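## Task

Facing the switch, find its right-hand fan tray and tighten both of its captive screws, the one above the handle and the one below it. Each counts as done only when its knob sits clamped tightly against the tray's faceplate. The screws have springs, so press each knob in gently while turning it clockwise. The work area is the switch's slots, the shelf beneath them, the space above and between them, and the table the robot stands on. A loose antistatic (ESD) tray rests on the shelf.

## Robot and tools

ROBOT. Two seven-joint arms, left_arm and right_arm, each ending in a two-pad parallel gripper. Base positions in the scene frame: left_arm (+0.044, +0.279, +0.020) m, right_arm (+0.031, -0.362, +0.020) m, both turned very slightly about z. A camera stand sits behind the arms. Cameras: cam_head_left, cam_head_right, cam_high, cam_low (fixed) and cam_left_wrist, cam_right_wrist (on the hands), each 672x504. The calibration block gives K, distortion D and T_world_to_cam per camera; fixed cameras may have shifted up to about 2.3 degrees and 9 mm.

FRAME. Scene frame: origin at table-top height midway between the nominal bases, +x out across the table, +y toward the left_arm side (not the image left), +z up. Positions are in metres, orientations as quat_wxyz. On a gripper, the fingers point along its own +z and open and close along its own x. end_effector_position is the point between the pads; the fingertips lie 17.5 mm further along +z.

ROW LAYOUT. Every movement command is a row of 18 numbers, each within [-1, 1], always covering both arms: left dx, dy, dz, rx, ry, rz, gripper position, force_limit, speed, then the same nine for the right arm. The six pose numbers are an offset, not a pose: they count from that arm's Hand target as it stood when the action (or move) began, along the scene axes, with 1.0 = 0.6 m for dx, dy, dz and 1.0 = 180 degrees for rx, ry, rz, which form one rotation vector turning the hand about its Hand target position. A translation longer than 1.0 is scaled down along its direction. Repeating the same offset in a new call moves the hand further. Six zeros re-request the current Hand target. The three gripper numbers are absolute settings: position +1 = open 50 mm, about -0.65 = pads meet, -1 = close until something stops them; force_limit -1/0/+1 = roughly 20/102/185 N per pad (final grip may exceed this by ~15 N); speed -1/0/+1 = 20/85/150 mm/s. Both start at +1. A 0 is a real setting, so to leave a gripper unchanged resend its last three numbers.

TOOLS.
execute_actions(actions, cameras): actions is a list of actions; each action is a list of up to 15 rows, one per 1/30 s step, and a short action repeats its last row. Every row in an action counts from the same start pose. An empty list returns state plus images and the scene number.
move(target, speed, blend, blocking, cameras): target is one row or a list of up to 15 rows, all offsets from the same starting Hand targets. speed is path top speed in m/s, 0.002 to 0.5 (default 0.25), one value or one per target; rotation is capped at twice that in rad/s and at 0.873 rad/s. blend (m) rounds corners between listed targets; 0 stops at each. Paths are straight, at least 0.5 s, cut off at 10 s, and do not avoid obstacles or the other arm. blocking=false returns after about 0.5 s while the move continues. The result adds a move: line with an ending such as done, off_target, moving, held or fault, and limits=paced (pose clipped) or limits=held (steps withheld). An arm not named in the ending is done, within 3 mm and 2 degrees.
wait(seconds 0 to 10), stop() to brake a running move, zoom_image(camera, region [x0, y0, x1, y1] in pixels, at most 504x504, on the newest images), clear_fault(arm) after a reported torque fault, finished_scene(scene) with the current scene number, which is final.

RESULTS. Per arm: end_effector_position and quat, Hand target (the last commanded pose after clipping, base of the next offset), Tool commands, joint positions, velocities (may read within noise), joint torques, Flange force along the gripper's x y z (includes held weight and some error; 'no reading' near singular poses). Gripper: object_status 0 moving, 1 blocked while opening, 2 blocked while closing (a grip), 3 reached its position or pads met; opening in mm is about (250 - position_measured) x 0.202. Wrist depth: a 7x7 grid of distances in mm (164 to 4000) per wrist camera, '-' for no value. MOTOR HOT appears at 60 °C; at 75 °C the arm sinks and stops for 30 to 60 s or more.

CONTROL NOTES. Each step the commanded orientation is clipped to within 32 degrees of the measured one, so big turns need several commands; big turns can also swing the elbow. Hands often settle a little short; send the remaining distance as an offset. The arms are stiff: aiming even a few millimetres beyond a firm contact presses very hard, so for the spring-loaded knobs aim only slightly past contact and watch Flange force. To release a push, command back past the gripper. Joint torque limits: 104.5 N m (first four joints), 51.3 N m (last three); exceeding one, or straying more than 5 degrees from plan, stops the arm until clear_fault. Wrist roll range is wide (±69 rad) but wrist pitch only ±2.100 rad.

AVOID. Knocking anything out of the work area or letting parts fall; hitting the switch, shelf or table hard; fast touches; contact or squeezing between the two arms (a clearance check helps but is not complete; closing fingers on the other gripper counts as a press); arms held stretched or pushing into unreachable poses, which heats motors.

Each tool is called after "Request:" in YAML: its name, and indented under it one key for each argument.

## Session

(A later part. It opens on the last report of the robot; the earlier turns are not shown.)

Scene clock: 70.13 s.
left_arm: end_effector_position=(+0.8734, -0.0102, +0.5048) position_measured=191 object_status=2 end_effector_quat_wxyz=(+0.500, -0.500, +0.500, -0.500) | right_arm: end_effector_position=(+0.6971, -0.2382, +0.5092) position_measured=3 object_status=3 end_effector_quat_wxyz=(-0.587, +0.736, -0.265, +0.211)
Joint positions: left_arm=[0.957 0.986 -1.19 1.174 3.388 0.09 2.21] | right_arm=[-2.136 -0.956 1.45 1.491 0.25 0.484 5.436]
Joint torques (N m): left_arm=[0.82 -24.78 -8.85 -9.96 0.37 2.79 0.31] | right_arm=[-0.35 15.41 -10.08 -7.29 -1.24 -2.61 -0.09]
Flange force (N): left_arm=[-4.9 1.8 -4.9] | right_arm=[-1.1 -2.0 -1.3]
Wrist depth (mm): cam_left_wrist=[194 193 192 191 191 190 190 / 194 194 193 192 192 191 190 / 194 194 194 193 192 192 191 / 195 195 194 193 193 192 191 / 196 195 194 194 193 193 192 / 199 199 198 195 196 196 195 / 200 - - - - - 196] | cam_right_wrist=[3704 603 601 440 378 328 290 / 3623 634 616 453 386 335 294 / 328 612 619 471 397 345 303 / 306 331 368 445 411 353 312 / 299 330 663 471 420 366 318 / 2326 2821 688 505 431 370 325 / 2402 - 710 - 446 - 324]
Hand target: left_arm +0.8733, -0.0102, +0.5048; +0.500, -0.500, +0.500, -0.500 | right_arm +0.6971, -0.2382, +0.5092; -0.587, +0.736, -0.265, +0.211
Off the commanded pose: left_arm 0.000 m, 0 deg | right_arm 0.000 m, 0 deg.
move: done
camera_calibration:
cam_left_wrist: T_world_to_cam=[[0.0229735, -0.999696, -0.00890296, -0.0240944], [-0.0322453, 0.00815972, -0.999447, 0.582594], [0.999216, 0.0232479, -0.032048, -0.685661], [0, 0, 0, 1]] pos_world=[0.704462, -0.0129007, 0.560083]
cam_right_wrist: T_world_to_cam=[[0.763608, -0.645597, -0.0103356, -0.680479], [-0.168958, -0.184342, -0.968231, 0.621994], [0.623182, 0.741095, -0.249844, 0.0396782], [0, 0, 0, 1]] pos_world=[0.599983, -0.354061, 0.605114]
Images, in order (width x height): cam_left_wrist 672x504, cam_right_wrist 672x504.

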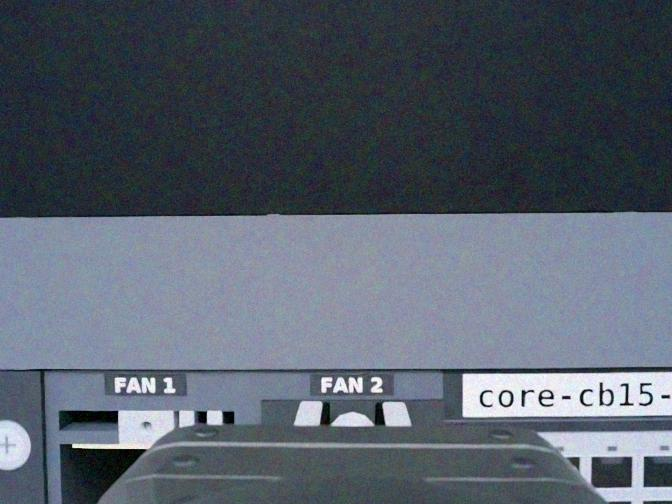

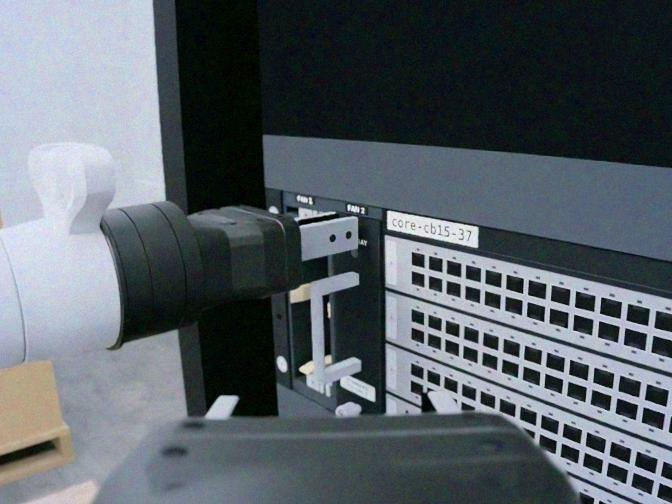

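Request:
move:
  target: [0.001, 0, 0, 0.25, 0, 0, -1, -0.8, -1, 0,0,0,0,0,0,1,1,1]
  speed: 0.25
  cameras: ["cam_left_wrist","cam_right_wrist"]

Request:
zoom_image:
  camera: "cam_right_wrist"
  region: [270, 190, 390, 280]

Scene clock: 72.97 s.
left_arm: end_effector_position=(+0.8739, -0.0103, +0.5048) position_measured=191 object_status=2 end_effector_quat_wxyz=(+0.653, -0.270, +0.654, -0.270) | right_arm: end_effector_position=(+0.6971, -0.2382, +0.5092) position_measured=3 object_status=3 end_effector_quat_wxyz=(-0.587, +0.736, -0.265, +0.211)
Joint positions: left_arm=[0.968 1.013 -1.249 1.171 3.003 0.084 1.858] | right_arm=[-2.136 -0.956 1.45 1.491 0.25 0.484 5.436]
Joint torques (N m): left_arm=[0.45 -24.72 -9.26 -9.43 0.48 1.61 0.32] | right_arm=[-0.29 15.46 -10.1 -7.3 -1.25 -2.61 -0.08]
Flange force (N): left_arm=[-2.1 4.4 -5.7] | right_arm=[-1.0 -1.9 -1.2]
Wrist depth (mm): cam_left_wrist=[193 192 191 191 191 190 189 / 193 193 192 192 191 191 193 / 193 193 193 192 192 193 193 / 194 194 193 193 192 194 194 / 195 194 194 194 195 195 194 / 196 195 195 194 193 196 195 / 196 - - - - - 196] | cam_right_wrist=[3643 605 601 441 379 328 290 / 3684 635 613 454 387 335 294 / 3725 616 531 469 398 346 303 / 300 289 377 453 410 354 312 / 299 334 557 473 422 365 318 / 2302 2751 686 502 432 370 325 / 2402 - 709 - 447 - 324]
Hand target: left_arm +0.8739, -0.0102, +0.5049; +0.653, -0.270, +0.654, -0.270 | right_arm +0.6971, -0.2382, +0.5092; -0.587, +0.736, -0.265, +0.211
Off the commanded pose: left_arm 0.000 m, 0 deg | right_arm 0.000 m, 0 deg.
move: done
camera_calibration:
cam_left_wrist: T_world_to_cam=[[0.02296, -0.700376, -0.713405, 0.334547], [-0.0321698, 0.712706, -0.700725, 0.438852], [0.999219, 0.0390387, -0.00616724, -0.699072], [0, 0, 0, 1]] pos_world=[0.704962, -0.0511723, 0.54187]
cam_right_wrist: T_world_to_cam=[[0.763608, -0.645597, -0.0103356, -0.680479], [-0.168958, -0.184342, -0.968231, 0.621994], [0.623182, 0.741095, -0.249844, 0.0396782], [0, 0, 0, 1]] pos_world=[0.599983, -0.354061, 0.605114]
Images, in order (width x height): cam_left_wrist 672x504, cam_right_wrist 672x504.

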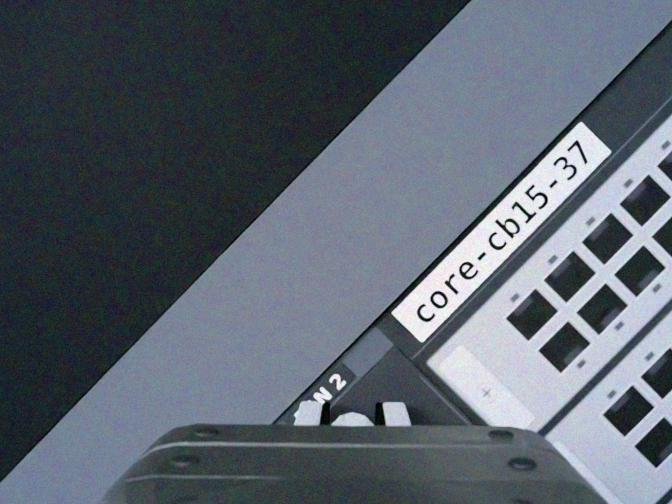

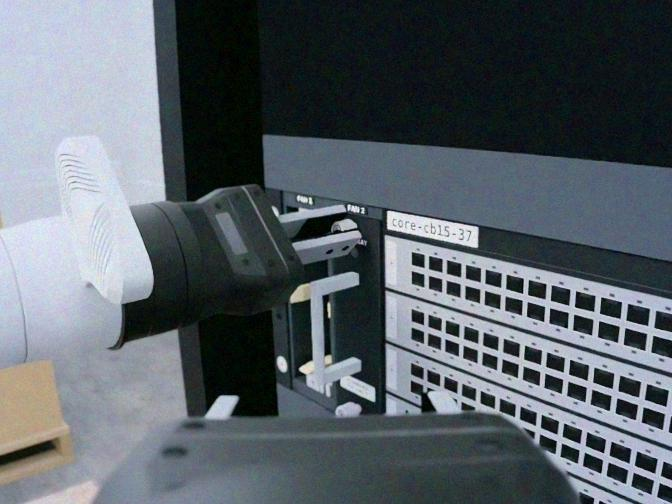

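Scaled by 4.200.

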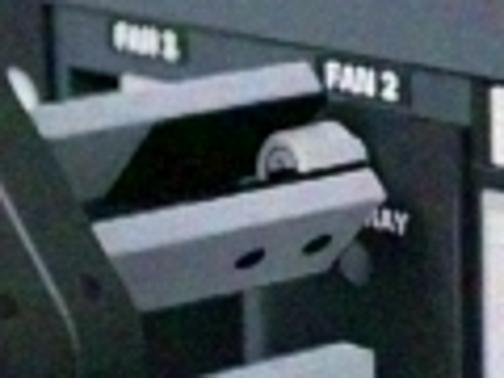

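Request:
move:
  target:
    - [0.001, 0, 0, 0.5, 0, 0, -1, -0.8, -1, 0,0,0,0,0,0,1,1,1]
    - [0.0015, 0, 0, 1.0, 0, 0, -1, -0.8, -1, 0,0,0,0,0,0,1,1,1]
  speed: 0.4
  blend: [0.01, 0]
  cameras: ["cam_left_wrist","cam_right_wrist"]

Request:
zoom_image:
  camera: "cam_right_wrist"
  region: [270, 190, 390, 280]

Scene clock: 79.83 s.
left_arm: end_effector_position=(+0.8748, -0.0103, +0.5048) position_measured=191 object_status=2 end_effector_quat_wxyz=(+0.270, +0.653, +0.270, +0.654) | right_arm: end_effector_position=(+0.6971, -0.2382, +0.5092) position_measured=3 object_status=3 end_effector_quat_wxyz=(-0.587, +0.736, -0.265, +0.211)
Joint positions: left_arm=[0.981 1.347 -1.896 1.168 2.018 0.437 0.291] | right_arm=[-2.136 -0.956 1.45 1.491 0.25 0.484 5.436]
Joint torques (N m): left_arm=[-2.63 -25.93 -11.05 0.22 0.36 -3.84 0.24] | right_arm=[-0.36 15.4 -10.05 -7.3 -1.24 -2.65 -0.07]
Flange force (N): left_arm=[0.0 -1.2 -4.9] | right_arm=[-1.1 -2.1 -1.4]
Wrist depth (mm): cam_left_wrist=[193 206 288 235 190 190 434 / 194 193 397 388 217 190 467 / - 193 195 488 334 196 190 / 197 193 193 195 320 194 190 / 197 197 193 193 195 193 191 / 198 197 194 193 194 192 191 / 198 - - - - - 191] | cam_right_wrist=[3663 606 599 443 379 328 289 / 3704 634 614 452 387 334 294 / 3704 - 530 461 398 347 303 / 306 330 376 451 410 352 312 / 298 331 558 474 422 366 318 / 2271 2833 686 505 433 370 325 / 2351 - 711 - 448 - 323]
Hand target: left_arm +0.8749, -0.0102, +0.5048; +0.270, +0.653, +0.270, +0.654 | right_arm +0.6971, -0.2382, +0.5092; -0.587, +0.736, -0.265, +0.211
Off the commanded pose: left_arm 0.000 m, 0 deg | right_arm 0.000 m, 0 deg.
move: done
camera_calibration:
cam_left_wrist: T_world_to_cam=[[0.023039, 0.700574, 0.713208, -0.371342], [-0.032237, -0.712506, 0.700925, -0.28323], [0.999215, -0.0391403, 0.00616894, -0.707093], [0, 0, 0, 1]] pos_world=[0.705963, 0.0306732, 0.467729]
cam_right_wrist: T_world_to_cam=[[0.763608, -0.645597, -0.0103356, -0.680479], [-0.168958, -0.184342, -0.968231, 0.621994], [0.623182, 0.741095, -0.249844, 0.0396782], [0, 0, 0, 1]] pos_world=[0.599983, -0.354061, 0.605114]
Images, in order (width x height): cam_left_wrist 672x504, cam_right_wrist 672x504.

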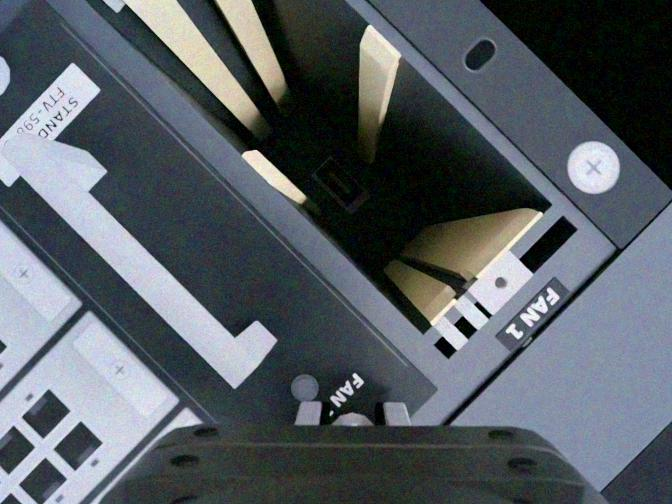

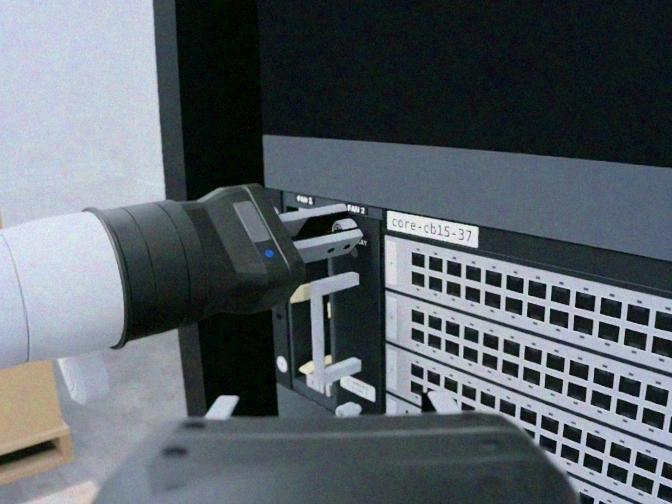

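Scaled by 4.200.

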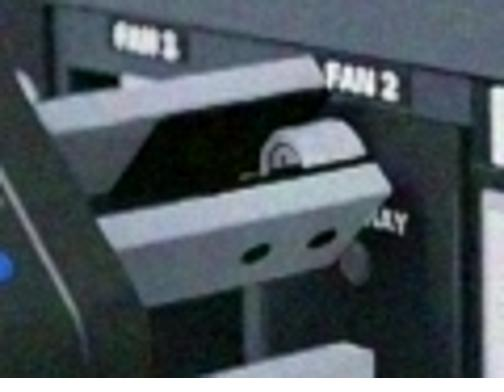

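Request:
move:
  target:
    - [0.001, 0, 0, 0.5, 0, 0, -1, -0.8, -1, 0,0,0,0,0,0,1,1,1]
    - [0.0015, 0, 0, 0.9, 0, 0, -1, -0.8, -1, 0,0,0,0,0,0,1,1,1]
  speed: 0.4
  blend: [0.01, 0]
  cameras: ["all"]

Request:
zoom_image:
  camera: "cam_right_wrist"
  region: [270, 190, 390, 280]

Scene clock: 86.10 s.
left_arm: end_effector_position=(+0.8758, -0.0102, +0.5048) position_measured=191 object_status=2 end_effector_quat_wxyz=(+0.603, -0.369, +0.603, -0.369) | right_arm: end_effector_position=(+0.6971, -0.2382, +0.5092) position_measured=3 object_status=3 end_effector_quat_wxyz=(-0.587, +0.736, -0.265, +0.211)
Joint positions: left_arm=[0.716 1.674 -2.701 1.178 2.327 0.914 -2.014] | right_arm=[-2.136 -0.956 1.45 1.491 0.25 0.484 5.436]
Joint torques (N m): left_arm=[-12.3 -35.34 -4.98 4.55 -0.12 -9.93 0.27] | right_arm=[-0.33 15.46 -10.09 -7.21 -1.22 -2.6 -0.03]
Flange force (N): left_arm=[4.6 16.9 -49.2] | right_arm=[-0.8 -2.1 -1.2]
Wrist depth (mm): cam_left_wrist=[190 190 189 189 188 188 187 / 191 191 190 190 189 188 188 / 192 191 191 190 190 189 188 / 192 192 191 191 190 190 191 / 193 192 192 191 191 193 192 / 194 193 192 192 194 193 193 / 194 - - - - - 193] | cam_right_wrist=[3684 609 598 441 380 327 290 / 3704 634 610 452 387 335 295 / 324 610 530 469 398 346 303 / 303 323 373 446 412 354 311 / 299 331 556 474 421 366 317 / 2310 2809 689 505 431 370 326 / 2411 - 713 - 447 - 323]
Hand target: left_arm +0.8758, -0.0102, +0.5048; +0.603, -0.369, +0.603, -0.369 | right_arm +0.6971, -0.2382, +0.5092; -0.587, +0.736, -0.265, +0.211
Off the commanded pose: left_arm 0.000 m, 0 deg | right_arm 0.000 m, 0 deg.
move: done
camera_calibration:
cam_left_wrist: T_world_to_cam=[[0.0229846, -0.886686, -0.4618, 0.205622], [-0.0321567, 0.461028, -0.886803, 0.530391], [0.999219, 0.0352328, -0.0179164, -0.695076], [0, 0, 0, 1]] pos_world=[0.706862, -0.0377134, 0.552855]
cam_right_wrist: T_world_to_cam=[[0.763608, -0.645597, -0.0103356, -0.680479], [-0.168958, -0.184342, -0.968231, 0.621994], [0.623182, 0.741095, -0.249844, 0.0396782], [0, 0, 0, 1]] pos_world=[0.599983, -0.354061, 0.605114]

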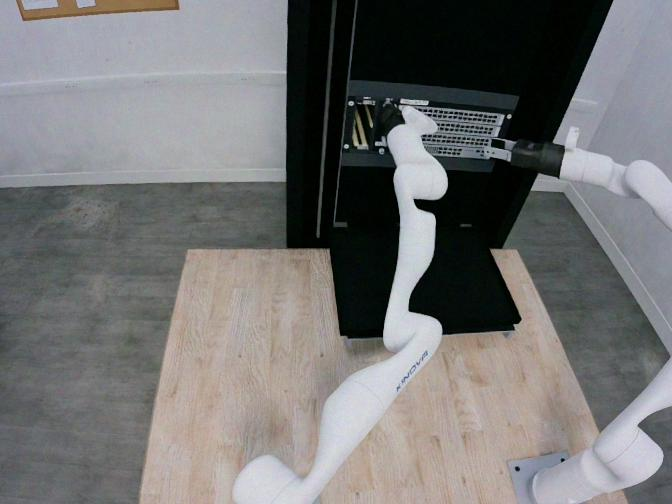

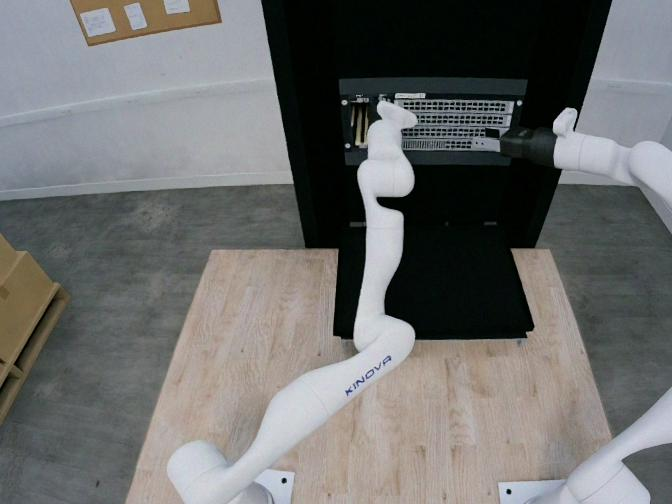

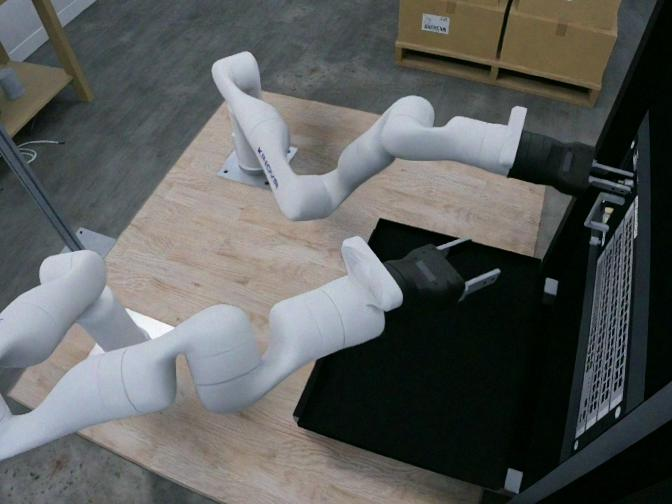

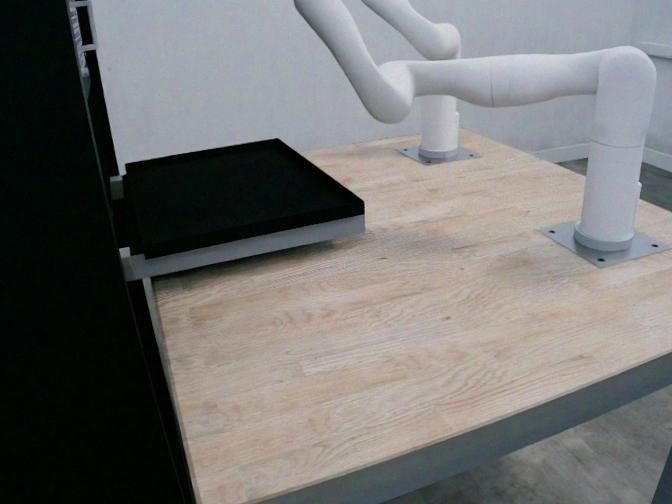

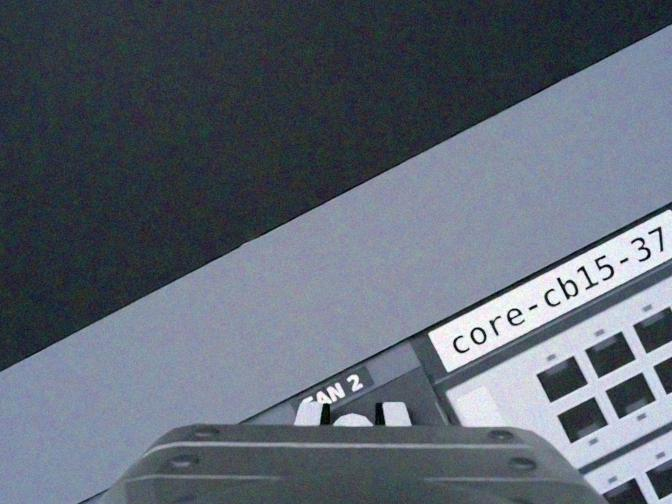

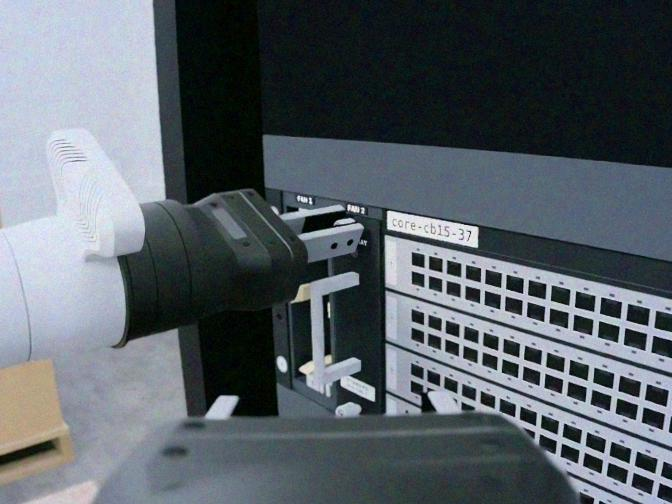

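Scaled by 4.200.

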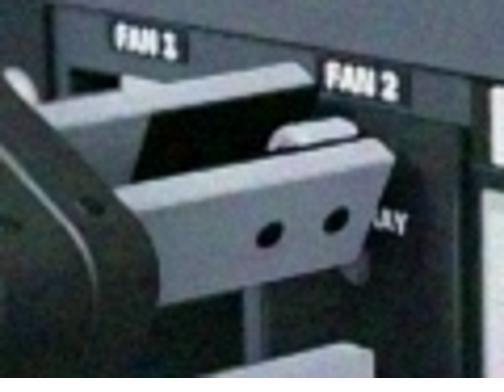

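Request:
move:
  target: [-0.0012, 0, 0, 0, 0, 0, -1, -0.8, -1, 0,0,0,0,0,0,1,1,1]
  speed: 0.05

Scene clock: 88.23 s.
left_arm: end_effector_position=(+0.8751, -0.0102, +0.5048) position_measured=191 object_status=2 end_effector_quat_wxyz=(+0.603, -0.369, +0.603, -0.369) | right_arm: end_effector_position=(+0.6971, -0.2382, +0.5092) position_measured=3 object_status=3 end_effector_quat_wxyz=(-0.587, +0.736, -0.265, +0.211)
Joint positions: left_arm=[0.717 1.675 -2.701 1.181 2.327 0.916 -2.015] | right_arm=[-2.136 -0.956 1.45 1.491 0.25 0.484 5.436]
Joint torques (N m): left_arm=[-7.34 -35.61 -6.78 11.59 -2.25 -6.89 0.33] | right_arm=[-0.4 15.43 -10.13 -7.27 -1.24 -2.63 -0.08]
Flange force (N): left_arm=[8.3 5.3 -7.2] | right_arm=[-1.0 -2.0 -1.4]
Wrist depth (mm): cam_left_wrist=[191 190 190 189 189 188 188 / 192 191 190 190 189 189 188 / 192 191 191 190 190 189 189 / 193 192 192 191 190 190 191 / 193 193 192 191 191 193 192 / 194 193 193 192 194 193 193 / 195 - - - - - 193] | cam_right_wrist=[3584 609 603 441 379 327 290 / 3746 633 611 454 388 335 294 / 326 607 531 467 400 347 303 / 302 322 373 450 412 354 311 / 299 331 558 475 420 366 317 / 2376 2821 683 502 431 370 325 / 2351 - 714 - 447 - 324]
Hand target: left_arm +0.8750, -0.0102, +0.5049; +0.603, -0.369, +0.603, -0.369 | right_arm +0.6971, -0.2382, +0.5092; -0.587, +0.736, -0.265, +0.211
Off the commanded pose: left_arm 0.000 m, 0 deg | right_arm 0.000 m, 0 deg.
move: done

Request:
move:
  target:
    - [0, 0, 0, 0.5, 0, 0, -1, -0.8, -1, 0,0,0,0,0,0,1,1,1]
    - [0, 0, 0, 0.95, 0, 0, -1, -0.8, -1, 0,0,0,0,0,0,1,1,1]
  speed: 0.4
  blend: [0.01, 0]
  cameras: ["cam_right_wrist","cam_high"]

Request:
zoom_image:
  camera: "cam_right_wrist"
  region: [270, 190, 390, 280]

Scene clock: 93.53 s.
left_arm: end_effector_position=(+0.8750, -0.0102, +0.5048) position_measured=191 object_status=2 end_effector_quat_wxyz=(+0.415, +0.572, +0.416, +0.572) | right_arm: end_effector_position=(+0.6971, -0.2382, +0.5092) position_measured=3 object_status=3 end_effector_quat_wxyz=(-0.587, +0.736, -0.265, +0.211)
Joint positions: left_arm=[0.277 1.698 -3.595 1.204 2.798 1.244 -4.437] | right_arm=[-2.136 -0.956 1.45 1.491 0.25 0.484 5.436]
Joint torques (N m): left_arm=[-3.69 -40.8 5.2 14.46 -6.7 -3.22 0.25] | right_arm=[-0.36 15.39 -10.11 -7.26 -1.26 -2.63 -0.01]
Flange force (N): left_arm=[-11.9 -5.6 17.1] | right_arm=[-1.1 -2.1 -1.3]
Wrist depth (mm): cam_left_wrist=[195 192 191 191 292 204 189 / 195 195 - 191 356 214 189 / 196 195 - 191 388 250 189 / 196 195 192 191 194 291 192 / 196 196 192 192 194 223 193 / 197 196 196 192 194 193 192 / 197 - - - - - 191] | cam_right_wrist=[3663 606 604 442 378 327 290 / 3789 634 614 452 387 335 294 / 3855 - 532 467 399 347 303 / 305 331 370 445 412 353 312 / 299 334 558 474 420 365 317 / 2203 348 685 502 431 369 326 / 2360 - 711 - 448 - 323]
Hand target: left_arm +0.8750, -0.0102, +0.5048; +0.415, +0.572, +0.415, +0.573 | right_arm +0.6971, -0.2382, +0.5092; -0.587, +0.736, -0.265, +0.211
Off the commanded pose: left_arm 0.000 m, 0 deg | right_arm 0.000 m, 0 deg.
move: done
camera_calibration:
cam_right_wrist: T_world_to_cam=[[0.763608, -0.645597, -0.0103356, -0.680479], [-0.168958, -0.184342, -0.968231, 0.621994], [0.623182, 0.741095, -0.249844, 0.0396782], [0, 0, 0, 1]] pos_world=[0.599983, -0.354061, 0.605114]
Images, in order (width x height): cam_high 672x504, cam_right_wrist 672x504.

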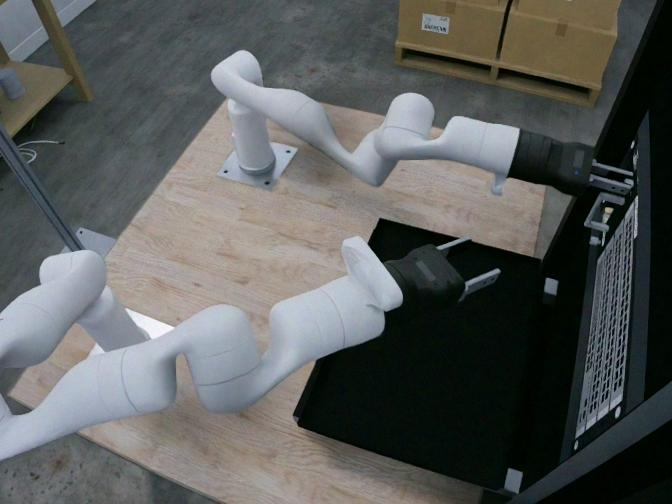

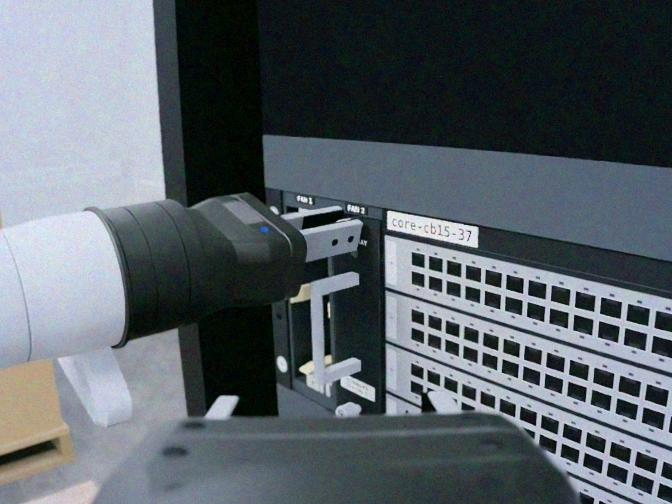

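Scaled by 4.200.

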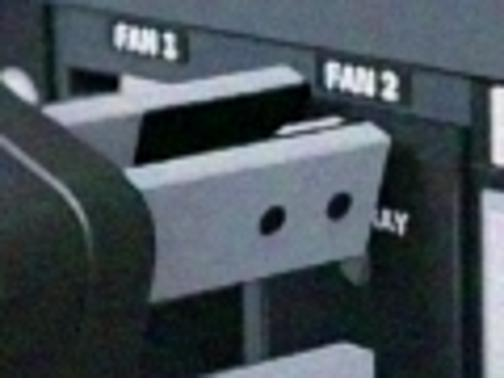

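Request:
move:
  target:
    - [0.001, 0, 0, 0.6, 0, 0, -1, -0.8, -1, 0,0,0,0,0,0,1,1,1]
    - [0.0014, 0, 0, -0.8, 0, 0, -1, -0.8, -1, 0,0,0,0,0,0,1,1,1]
    - [0.0018, 0, 0, -0.2, 0, 0, -1, -0.8, -1, 0,0,0,0,0,0,1,1,1]
    - [0.0022, 0, 0, 0.4, 0, 0, -1, -0.8, -1, 0,0,0,0,0,0,1,1,1]
  speed: 0.43
  blend: [0.01, 0.01, 0.01, 0]
  cameras: ["cam_right_wrist","cam_high","cam_head_left"]

Request:
zoom_image:
  camera: "cam_right_wrist"
  region: [270, 190, 390, 280]

Scene clock: 109.43 s.
left_arm: end_effector_position=(+0.8763, -0.0102, +0.5049) position_measured=191 object_status=2 end_effector_quat_wxyz=(+0.000, +0.707, +0.000, +0.707) | right_arm: end_effector_position=(+0.6971, -0.2382, +0.5092) position_measured=3 object_status=3 end_effector_quat_wxyz=(-0.587, +0.736, -0.265, +0.211)
Joint positions: left_arm=[0.266 0.768 -5.894 1.199 4.027 0.744 -10.473] | right_arm=[-2.136 -0.956 1.45 1.491 0.25 0.484 5.436]
Joint torques (N m): left_arm=[10.8 -32.09 8.57 -9.91 -2.47 1.02 0.21] | right_arm=[-0.38 15.39 -10.09 -7.27 -1.24 -2.61 -0.08]
Flange force (N): left_arm=[-3.1 -7.9 20.2] | right_arm=[-1.1 -2.0 -1.4]
Wrist depth (mm): cam_left_wrist=[600 601 605 604 604 568 571 / 192 191 190 189 189 188 187 / 294 409 355 192 189 188 188 / 311 423 468 193 189 189 188 / 196 195 194 193 190 189 189 / 194 193 192 191 190 190 189 / 194 - - - - - 189] | cam_right_wrist=[3584 606 601 441 379 328 289 / 3663 634 615 451 387 335 294 / 3643 - 532 460 398 346 302 / 305 330 377 450 412 355 312 / 299 328 559 470 421 365 318 / 2335 2798 681 502 433 371 325 / 2368 - 715 - 448 - 323]
Hand target: left_arm +0.8763, -0.0102, +0.5049; +0.000, +0.707, +0.000, +0.707 | right_arm +0.6971, -0.2382, +0.5092; -0.587, +0.736, -0.265, +0.211
Off the commanded pose: left_arm 0.000 m, 0 deg | right_arm 0.000 m, 0 deg.
move: done
camera_calibration:
cam_right_wrist: T_world_to_cam=[[0.763608, -0.645597, -0.0103356, -0.680479], [-0.168958, -0.184342, -0.968231, 0.621994], [0.623182, 0.741095, -0.249844, 0.0396782], [0, 0, 0, 1]] pos_world=[0.599983, -0.354061, 0.605114]
Images, in order (width x height): cam_head_left 672x504, cam_high 672x504, cam_right_wrist 672x504.

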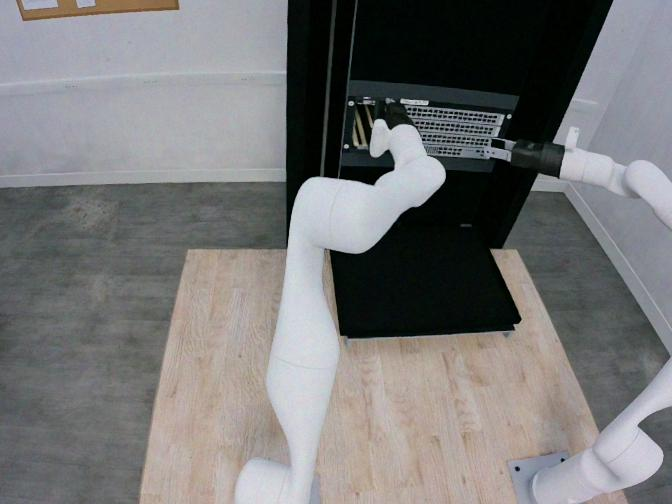

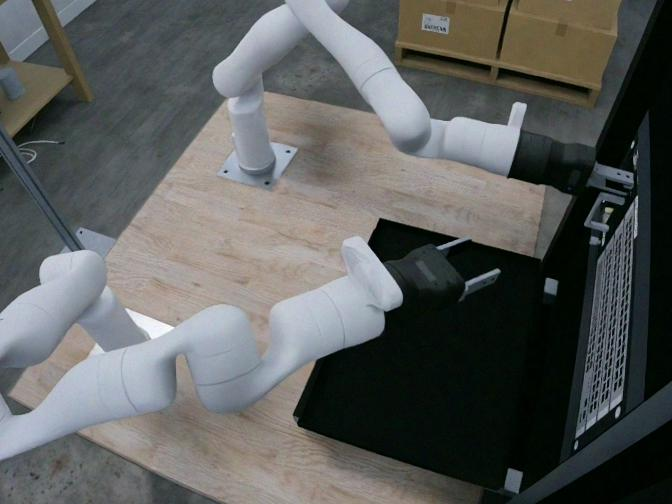

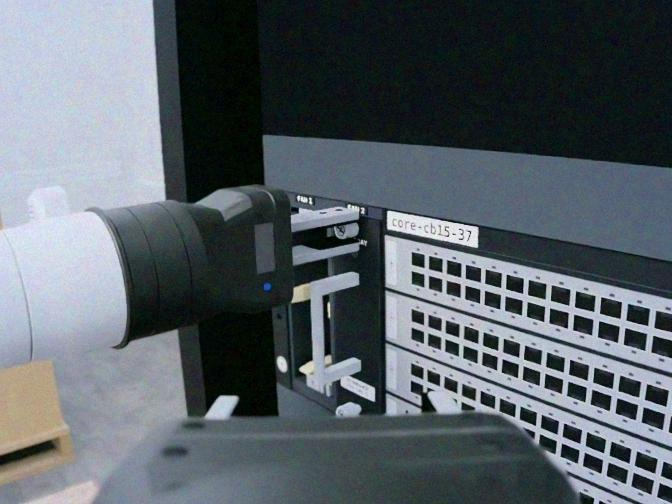

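Scaled by 4.200.

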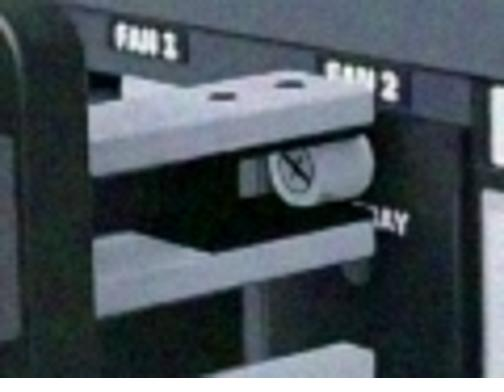

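Request:
zoom_image:
  camera: "cam_right_wrist"
  region: [310, 205, 370, 255]

Scaled by 8.400.

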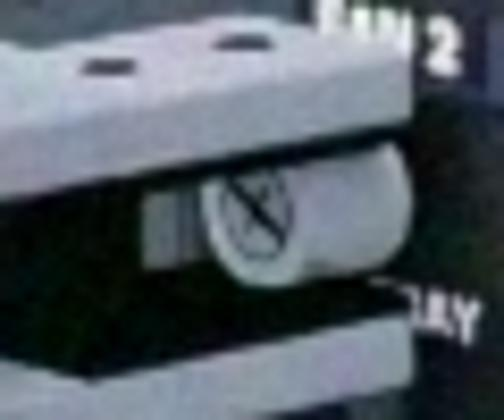

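Request:
move:
  target:
    - [0.0011, 0, 0, 0.5, 0, 0, -1, -0.8, -1, 0,0,0,0,0,0,1,1,1]
    - [0.0018, 0, 0, 1.0, 0, 0, -1, -0.8, -1, 0,0,0,0,0,0,1,1,1]
  speed: 0.4
  blend: [0.01, 0]
  cameras: ["cam_right_wrist","cam_left_wrist"]

Request:
zoom_image:
  camera: "cam_right_wrist"
  region: [310, 205, 370, 255]

Scene clock: 118.80 s.
left_arm: end_effector_position=(+0.8774, -0.0102, +0.5049) position_measured=191 object_status=2 end_effector_quat_wxyz=(+0.707, +0.000, +0.707, +0.000) | right_arm: end_effector_position=(+0.6971, -0.2382, +0.5092) position_measured=3 object_status=3 end_effector_quat_wxyz=(-0.587, +0.736, -0.265, +0.211)
Joint positions: left_arm=[0.69 0.782 -6.759 1.169 4.205 0.394 -13.246] | right_arm=[-2.136 -0.956 1.45 1.491 0.25 0.484 5.436]
Joint torques (N m): left_arm=[7.57 -21.13 1.88 -18.75 -2.23 -0.67 0.32] | right_arm=[-0.42 15.42 -10.07 -7.24 -1.24 -2.63 -0.04]
Flange force (N): left_arm=[2.5 20.0 -27.7] | right_arm=[-1.0 -2.1 -1.5]
Wrist depth (mm): cam_left_wrist=[190 189 189 191 190 190 190 / 190 190 189 191 191 190 190 / 191 190 190 192 191 191 191 / 191 191 190 192 192 191 191 / 191 191 191 192 192 192 191 / 192 192 191 191 190 190 189 / 192 - - - - - 190] | cam_right_wrist=[3704 605 600 441 378 329 289 / 3704 638 613 453 387 335 295 / 3789 - 531 459 400 346 303 / 305 286 377 450 411 353 313 / 298 294 554 473 420 366 318 / 2310 2717 691 503 431 369 324 / 2376 - 711 - 448 - 323]
Hand target: left_arm +0.8774, -0.0102, +0.5048; +0.707, +0.000, +0.707, +0.000 | right_arm +0.6971, -0.2382, +0.5092; -0.587, +0.736, -0.265, +0.211
Off the commanded pose: left_arm 0.000 m, 0 deg | right_arm 0.000 m, 0 deg.
move: done
camera_calibration:
cam_left_wrist: T_world_to_cam=[[0.0229744, 0.00890298, -0.999696, 0.486353], [-0.0321454, 0.99945, 0.00816204, 0.0841214], [0.999219, 0.0319481, 0.023248, -0.717492], [0, 0, 0, 1]] pos_world=[0.708462, -0.0654826, 0.502199]
cam_right_wrist: T_world_to_cam=[[0.763608, -0.645597, -0.0103356, -0.680479], [-0.168958, -0.184342, -0.968231, 0.621994], [0.623182, 0.741095, -0.249844, 0.0396782], [0, 0, 0, 1]] pos_world=[0.599983, -0.354061, 0.605114]
Images, in order (width x height): cam_left_wrist 672x504, cam_right_wrist 672x504.

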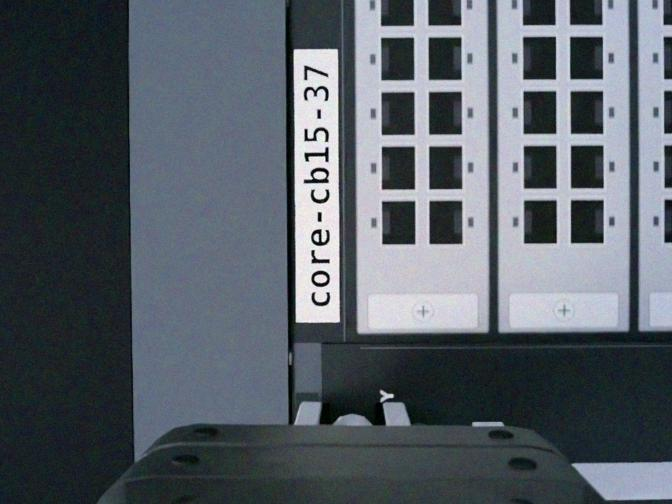

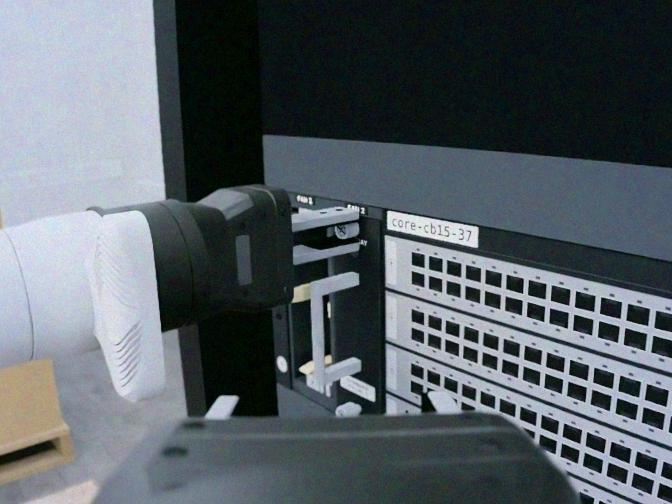

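Scaled by 8.400.

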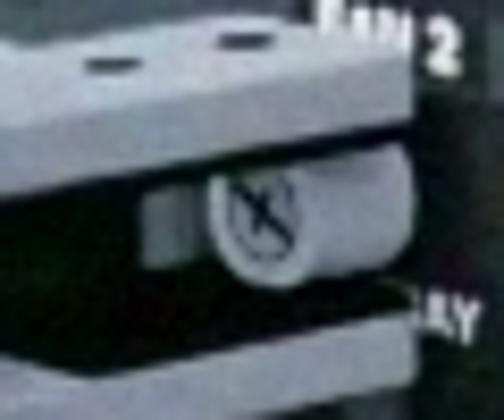

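Request:
move:
  target:
    - [0, 0, 0, 0.5, 0, 0, -1, -0.8, -1, 0,0,0,0,0,0,1,1,1]
    - [0, 0, 0, 1.0, 0, 0, -1, -0.8, -1, 0,0,0,0,0,0,1,1,1]
  speed: 0.4
  blend: [0.01, 0]
  cameras: ["cam_right_wrist","cam_left_wrist"]

Request:
zoom_image:
  camera: "cam_right_wrist"
  region: [310, 205, 370, 255]

Scene clock: 124.27 s.
left_arm: end_effector_position=(+0.8774, -0.0103, +0.5048) position_measured=191 object_status=2 end_effector_quat_wxyz=(+0.000, +0.707, +0.000, +0.707) | right_arm: end_effector_position=(+0.6971, -0.2382, +0.5092) position_measured=3 object_status=3 end_effector_quat_wxyz=(-0.587, +0.736, -0.265, +0.211)
Joint positions: left_arm=[0.952 1.003 -7.496 1.158 3.236 0.081 -14.893] | right_arm=[-2.136 -0.956 1.45 1.491 0.25 0.484 5.436]
Joint torques (N m): left_arm=[1.93 -23.57 -7.94 -5.93 0.31 0.48 0.23] | right_arm=[-0.35 15.38 -10.12 -7.24 -1.27 -2.65 -0.03]
Flange force (N): left_arm=[3.0 -2.0 8.0] | right_arm=[-0.9 -2.2 -1.2]
Wrist depth (mm): cam_left_wrist=[594 597 598 601 601 564 566 / 191 191 190 189 188 187 186 / 293 371 340 192 188 188 187 / 310 451 467 192 189 188 187 / 195 194 193 192 189 188 188 / 193 192 191 191 189 189 188 / 194 - - - - - 189] | cam_right_wrist=[3565 607 603 440 377 327 289 / 3725 635 612 452 388 334 295 / 3746 - 532 459 397 347 302 / 305 330 378 450 411 353 311 / 299 328 559 471 421 365 317 / 2326 2846 684 502 431 370 325 / 2385 - 711 - 448 - 324]
Hand target: left_arm +0.8774, -0.0102, +0.5048; +0.000, +0.707, +0.000, +0.707 | right_arm +0.6971, -0.2382, +0.5092; -0.587, +0.736, -0.265, +0.211
Off the commanded pose: left_arm 0.000 m, 0 deg | right_arm 0.000 m, 0 deg.
move: done
camera_calibration:
cam_left_wrist: T_world_to_cam=[[0.0230709, -0.00910759, 0.999692, -0.523181], [-0.0322532, -0.999445, -0.00836099, 0.0719498], [0.999213, -0.0320503, -0.0233519, -0.694618], [0, 0, 0, 1]] pos_world=[0.708463, 0.0448822, 0.507401]
cam_right_wrist: T_world_to_cam=[[0.763608, -0.645597, -0.0103356, -0.680479], [-0.168958, -0.184342, -0.968231, 0.621994], [0.623182, 0.741095, -0.249844, 0.0396782], [0, 0, 0, 1]] pos_world=[0.599983, -0.354061, 0.605114]
Images, in order (width x height): cam_left_wrist 672x504, cam_right_wrist 672x504.

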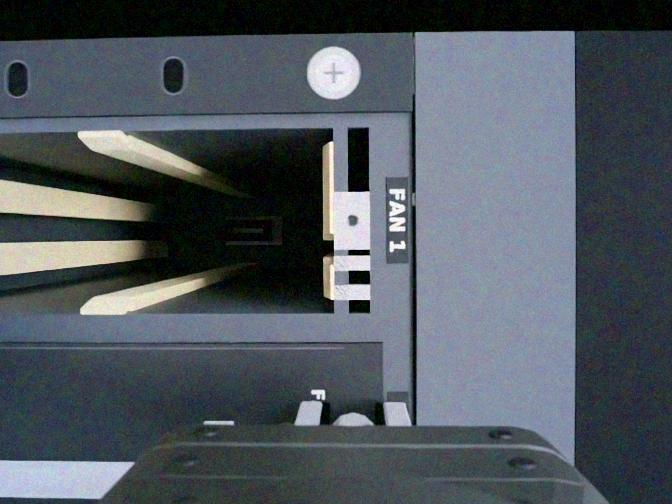

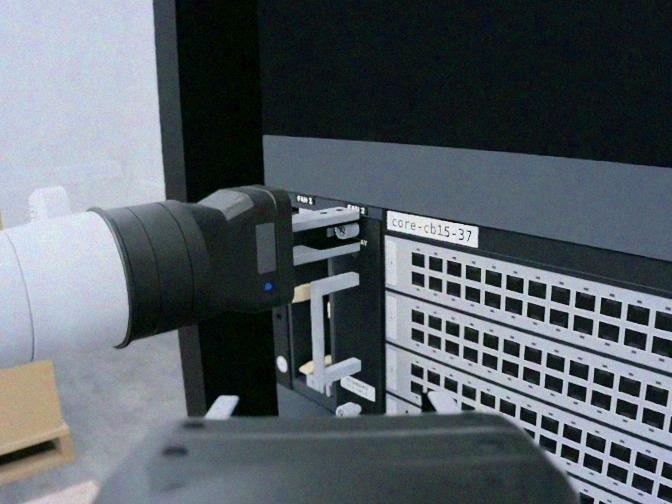

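Scaled by 8.400.

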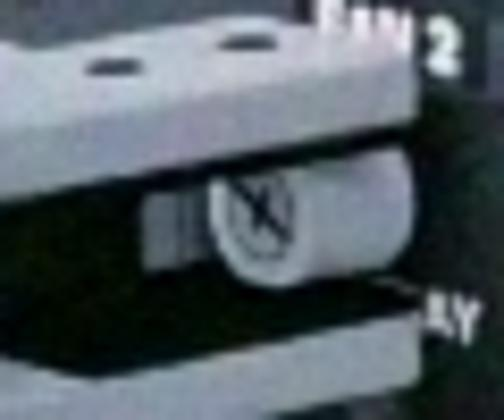

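Request:
move:
  target:
    - [0.0005, 0, 0, 0.5, 0, 0, -1, -0.8, -1, 0,0,0,0,0,0,1,1,1]
    - [0.0009, 0, 0, 1.0, 0, 0, -1, -0.8, -1, 0,0,0,0,0,0,1,1,1]
  speed: 0.4
  blend: [0.01, 0]
  cameras: ["cam_right_wrist"]

Request:
zoom_image:
  camera: "cam_right_wrist"
  region: [310, 205, 370, 255]

Scene clock: 130.13 s.
left_arm: end_effector_position=(+0.8780, -0.0102, +0.5049) position_measured=191 object_status=2 end_effector_quat_wxyz=(+0.707, +0.000, +0.707, +0.000) | right_arm: end_effector_position=(+0.6971, -0.2382, +0.5092) position_measured=3 object_status=3 end_effector_quat_wxyz=(-0.587, +0.736, -0.265, +0.211)
Joint positions: left_arm=[0.991 1.257 -8.009 1.153 1.985 0.327 -16.33] | right_arm=[-2.136 -0.956 1.45 1.491 0.25 0.484 5.436]
Joint torques (N m): left_arm=[-2.98 -25.77 -11.31 -7.57 1.45 -3.78 0.36] | right_arm=[-0.4 15.47 -10.13 -7.27 -1.28 -2.63 -0.05]
Flange force (N): left_arm=no reading | right_arm=[-1.0 -1.9 -1.4]
Wrist depth (mm): cam_left_wrist=[189 188 188 190 189 189 189 / 189 189 188 190 190 189 189 / 190 189 189 191 191 190 189 / 190 190 189 191 191 190 190 / 191 190 190 192 191 191 190 / 191 191 190 190 189 189 189 / 192 - - - - - 189] | cam_right_wrist=[3663 607 599 444 378 327 289 / 3684 638 611 452 388 335 294 / 3811 - 530 460 398 346 302 / 305 285 377 454 410 355 312 / 298 293 557 472 420 365 318 / 2351 2684 690 503 432 369 325 / 2376 - 712 - 448 - 323]
Hand target: left_arm +0.8780, -0.0102, +0.5049; +0.707, +0.000, +0.707, +0.000 | right_arm +0.6971, -0.2382, +0.5092; -0.587, +0.736, -0.265, +0.211
Off the commanded pose: left_arm 0.000 m, 0 deg | right_arm 0.000 m, 0 deg.
move: done
camera_calibration:
cam_right_wrist: T_world_to_cam=[[0.763608, -0.645597, -0.0103356, -0.680479], [-0.168958, -0.184342, -0.968231, 0.621994], [0.623182, 0.741095, -0.249844, 0.0396782], [0, 0, 0, 1]] pos_world=[0.599983, -0.354061, 0.605114]
Images, in order (width x height): cam_right_wrist 672x504.

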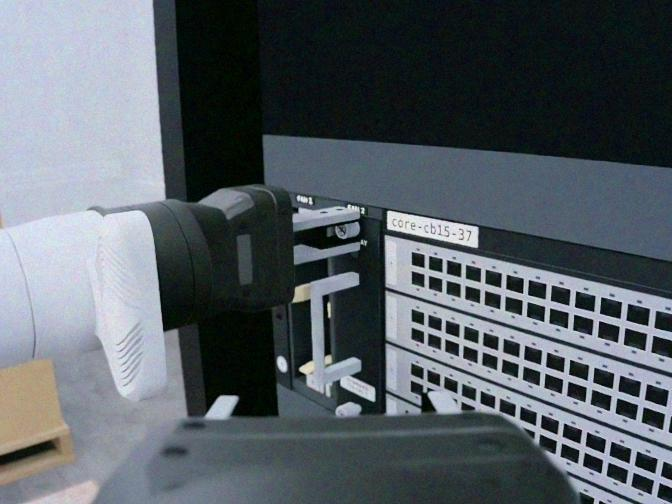

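Scaled by 8.400.

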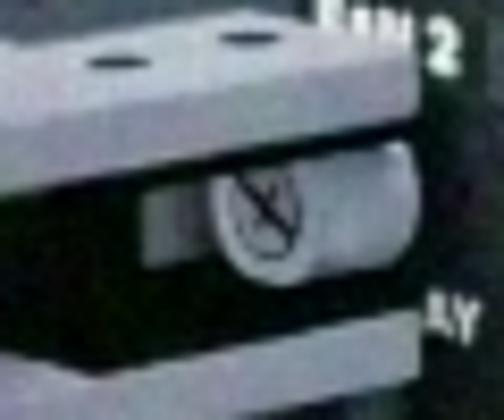

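Request:
move:
  target:
    - [0, 0, 0, 0.5, 0, 0, -1, -0.8, -1, 0,0,0,0,0,0,1,1,1]
    - [0, 0, 0, 1.0, 0, 0, -1, -0.8, -1, 0,0,0,0,0,0,1,1,1]
  speed: 0.4
  blend: [0.01, 0]
  cameras: ["cam_right_wrist"]

Request:
zoom_image:
  camera: "cam_right_wrist"
  region: [310, 205, 370, 255]

Scene clock: 135.47 s.
left_arm: end_effector_position=(+0.8780, -0.0102, +0.5048) position_measured=191 object_status=2 end_effector_quat_wxyz=(+0.000, +0.707, +0.000, +0.707) | right_arm: end_effector_position=(+0.6971, -0.2382, +0.5092) position_measured=3 object_status=3 end_effector_quat_wxyz=(-0.587, +0.736, -0.265, +0.211)
Joint positions: left_arm=[0.743 1.655 -8.915 1.168 2.294 0.873 -18.858] | right_arm=[-2.136 -0.956 1.45 1.491 0.25 0.484 5.436]
Joint torques (N m): left_arm=[-9.51 -34.51 -7.12 11.04 -2.73 -6.73 -0.25] | right_arm=[-0.41 15.39 -10.11 -7.23 -1.28 -2.65 -0.09]
Flange force (N): left_arm=[-8.0 6.6 -10.0] | right_arm=[-0.9 -2.1 -1.4]
Wrist depth (mm): cam_left_wrist=[597 595 601 599 602 563 564 / 190 189 189 188 187 186 185 / 293 371 341 191 187 187 186 / 310 452 466 191 188 187 186 / 194 193 193 191 188 188 187 / 192 191 190 189 189 188 187 / 192 - - - - - 187] | cam_right_wrist=[3508 610 602 441 378 327 289 / 3623 635 611 452 387 335 295 / 3623 - 528 458 399 346 303 / 306 331 377 450 413 353 311 / 299 328 559 473 419 365 317 / 2360 2809 690 502 433 370 326 / 2351 - 714 - 449 - 323]
Hand target: left_arm +0.8780, -0.0102, +0.5048; +0.000, +0.707, +0.000, +0.707 | right_arm +0.6971, -0.2382, +0.5092; -0.587, +0.736, -0.265, +0.211
Off the commanded pose: left_arm 0.000 m, 0 deg | right_arm 0.000 m, 0 deg.
move: done
camera_calibration:
cam_right_wrist: T_world_to_cam=[[0.763608, -0.645597, -0.0103356, -0.680479], [-0.168958, -0.184342, -0.968231, 0.621994], [0.623182, 0.741095, -0.249844, 0.0396782], [0, 0, 0, 1]] pos_world=[0.599983, -0.354061, 0.605114]
Images, in order (width x height): cam_right_wrist 672x504.

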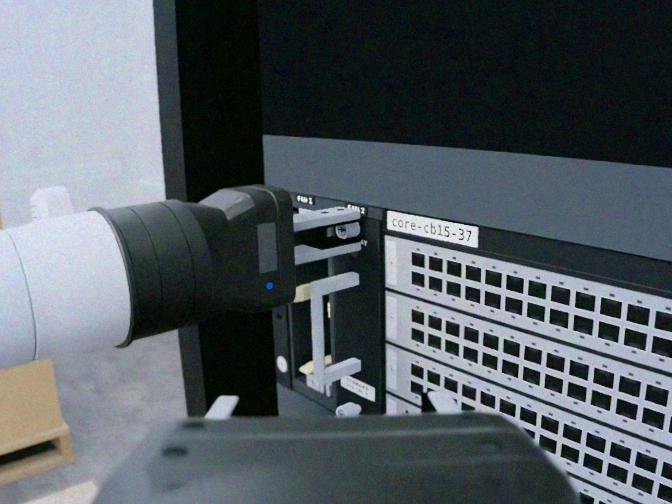

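Scaled by 8.400.

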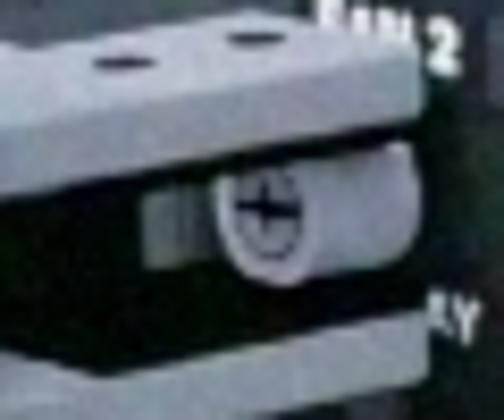

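Request:
move:
  target:
    - [0, 0, 0, 0, 0, 0, -0.12, 0, -1, 0,0,0,0,0,0,1,1,1]
    - [0, 0, 0, 0, 0, 0, -1, 0, -1, 0,0,0,0,0,0,1,1,1]
  speed: 0.1

Scene clock: 138.47 s.
left_arm: end_effector_position=(+0.8780, -0.0102, +0.5048) position_measured=197 object_status=2 end_effector_quat_wxyz=(+0.000, +0.707, +0.000, +0.707) | right_arm: end_effector_position=(+0.6971, -0.2382, +0.5092) position_measured=3 object_status=3 end_effector_quat_wxyz=(-0.587, +0.736, -0.265, +0.211)
Joint positions: left_arm=[0.743 1.655 -8.915 1.168 2.294 0.873 -18.858] | right_arm=[-2.136 -0.956 1.45 1.491 0.25 0.484 5.436]
Joint torques (N m): left_arm=[1.01 -33.95 -10.09 4.93 1.53 -7.71 0.25] | right_arm=[-0.35 15.46 -10.08 -7.23 -1.22 -2.61 -0.07]
Flange force (N): left_arm=[-11.1 -8.9 -18.2] | right_arm=[-0.8 -2.1 -1.3]
Wrist depth (mm): cam_left_wrist=[584 588 589 628 633 589 595 / 190 189 188 188 187 186 185 / 295 409 304 191 187 186 186 / 315 454 485 191 188 187 186 / 201 193 199 191 188 187 186 / 192 191 190 189 188 188 187 / 192 - - - - - 187] | cam_right_wrist=[3623 608 599 442 378 327 290 / 3684 632 611 453 388 335 294 / 3767 - 533 459 398 346 303 / 307 332 380 453 410 353 312 / 299 331 558 472 420 365 318 / 2326 2833 680 505 432 371 325 / 2385 - 708 - 447 - 323]
Hand target: left_arm +0.8780, -0.0102, +0.5049; +0.000, +0.707, +0.000, +0.707 | right_arm +0.6971, -0.2382, +0.5092; -0.587, +0.736, -0.265, +0.211
Off the commanded pose: left_arm 0.000 m, 0 deg | right_arm 0.000 m, 0 deg.
move: done


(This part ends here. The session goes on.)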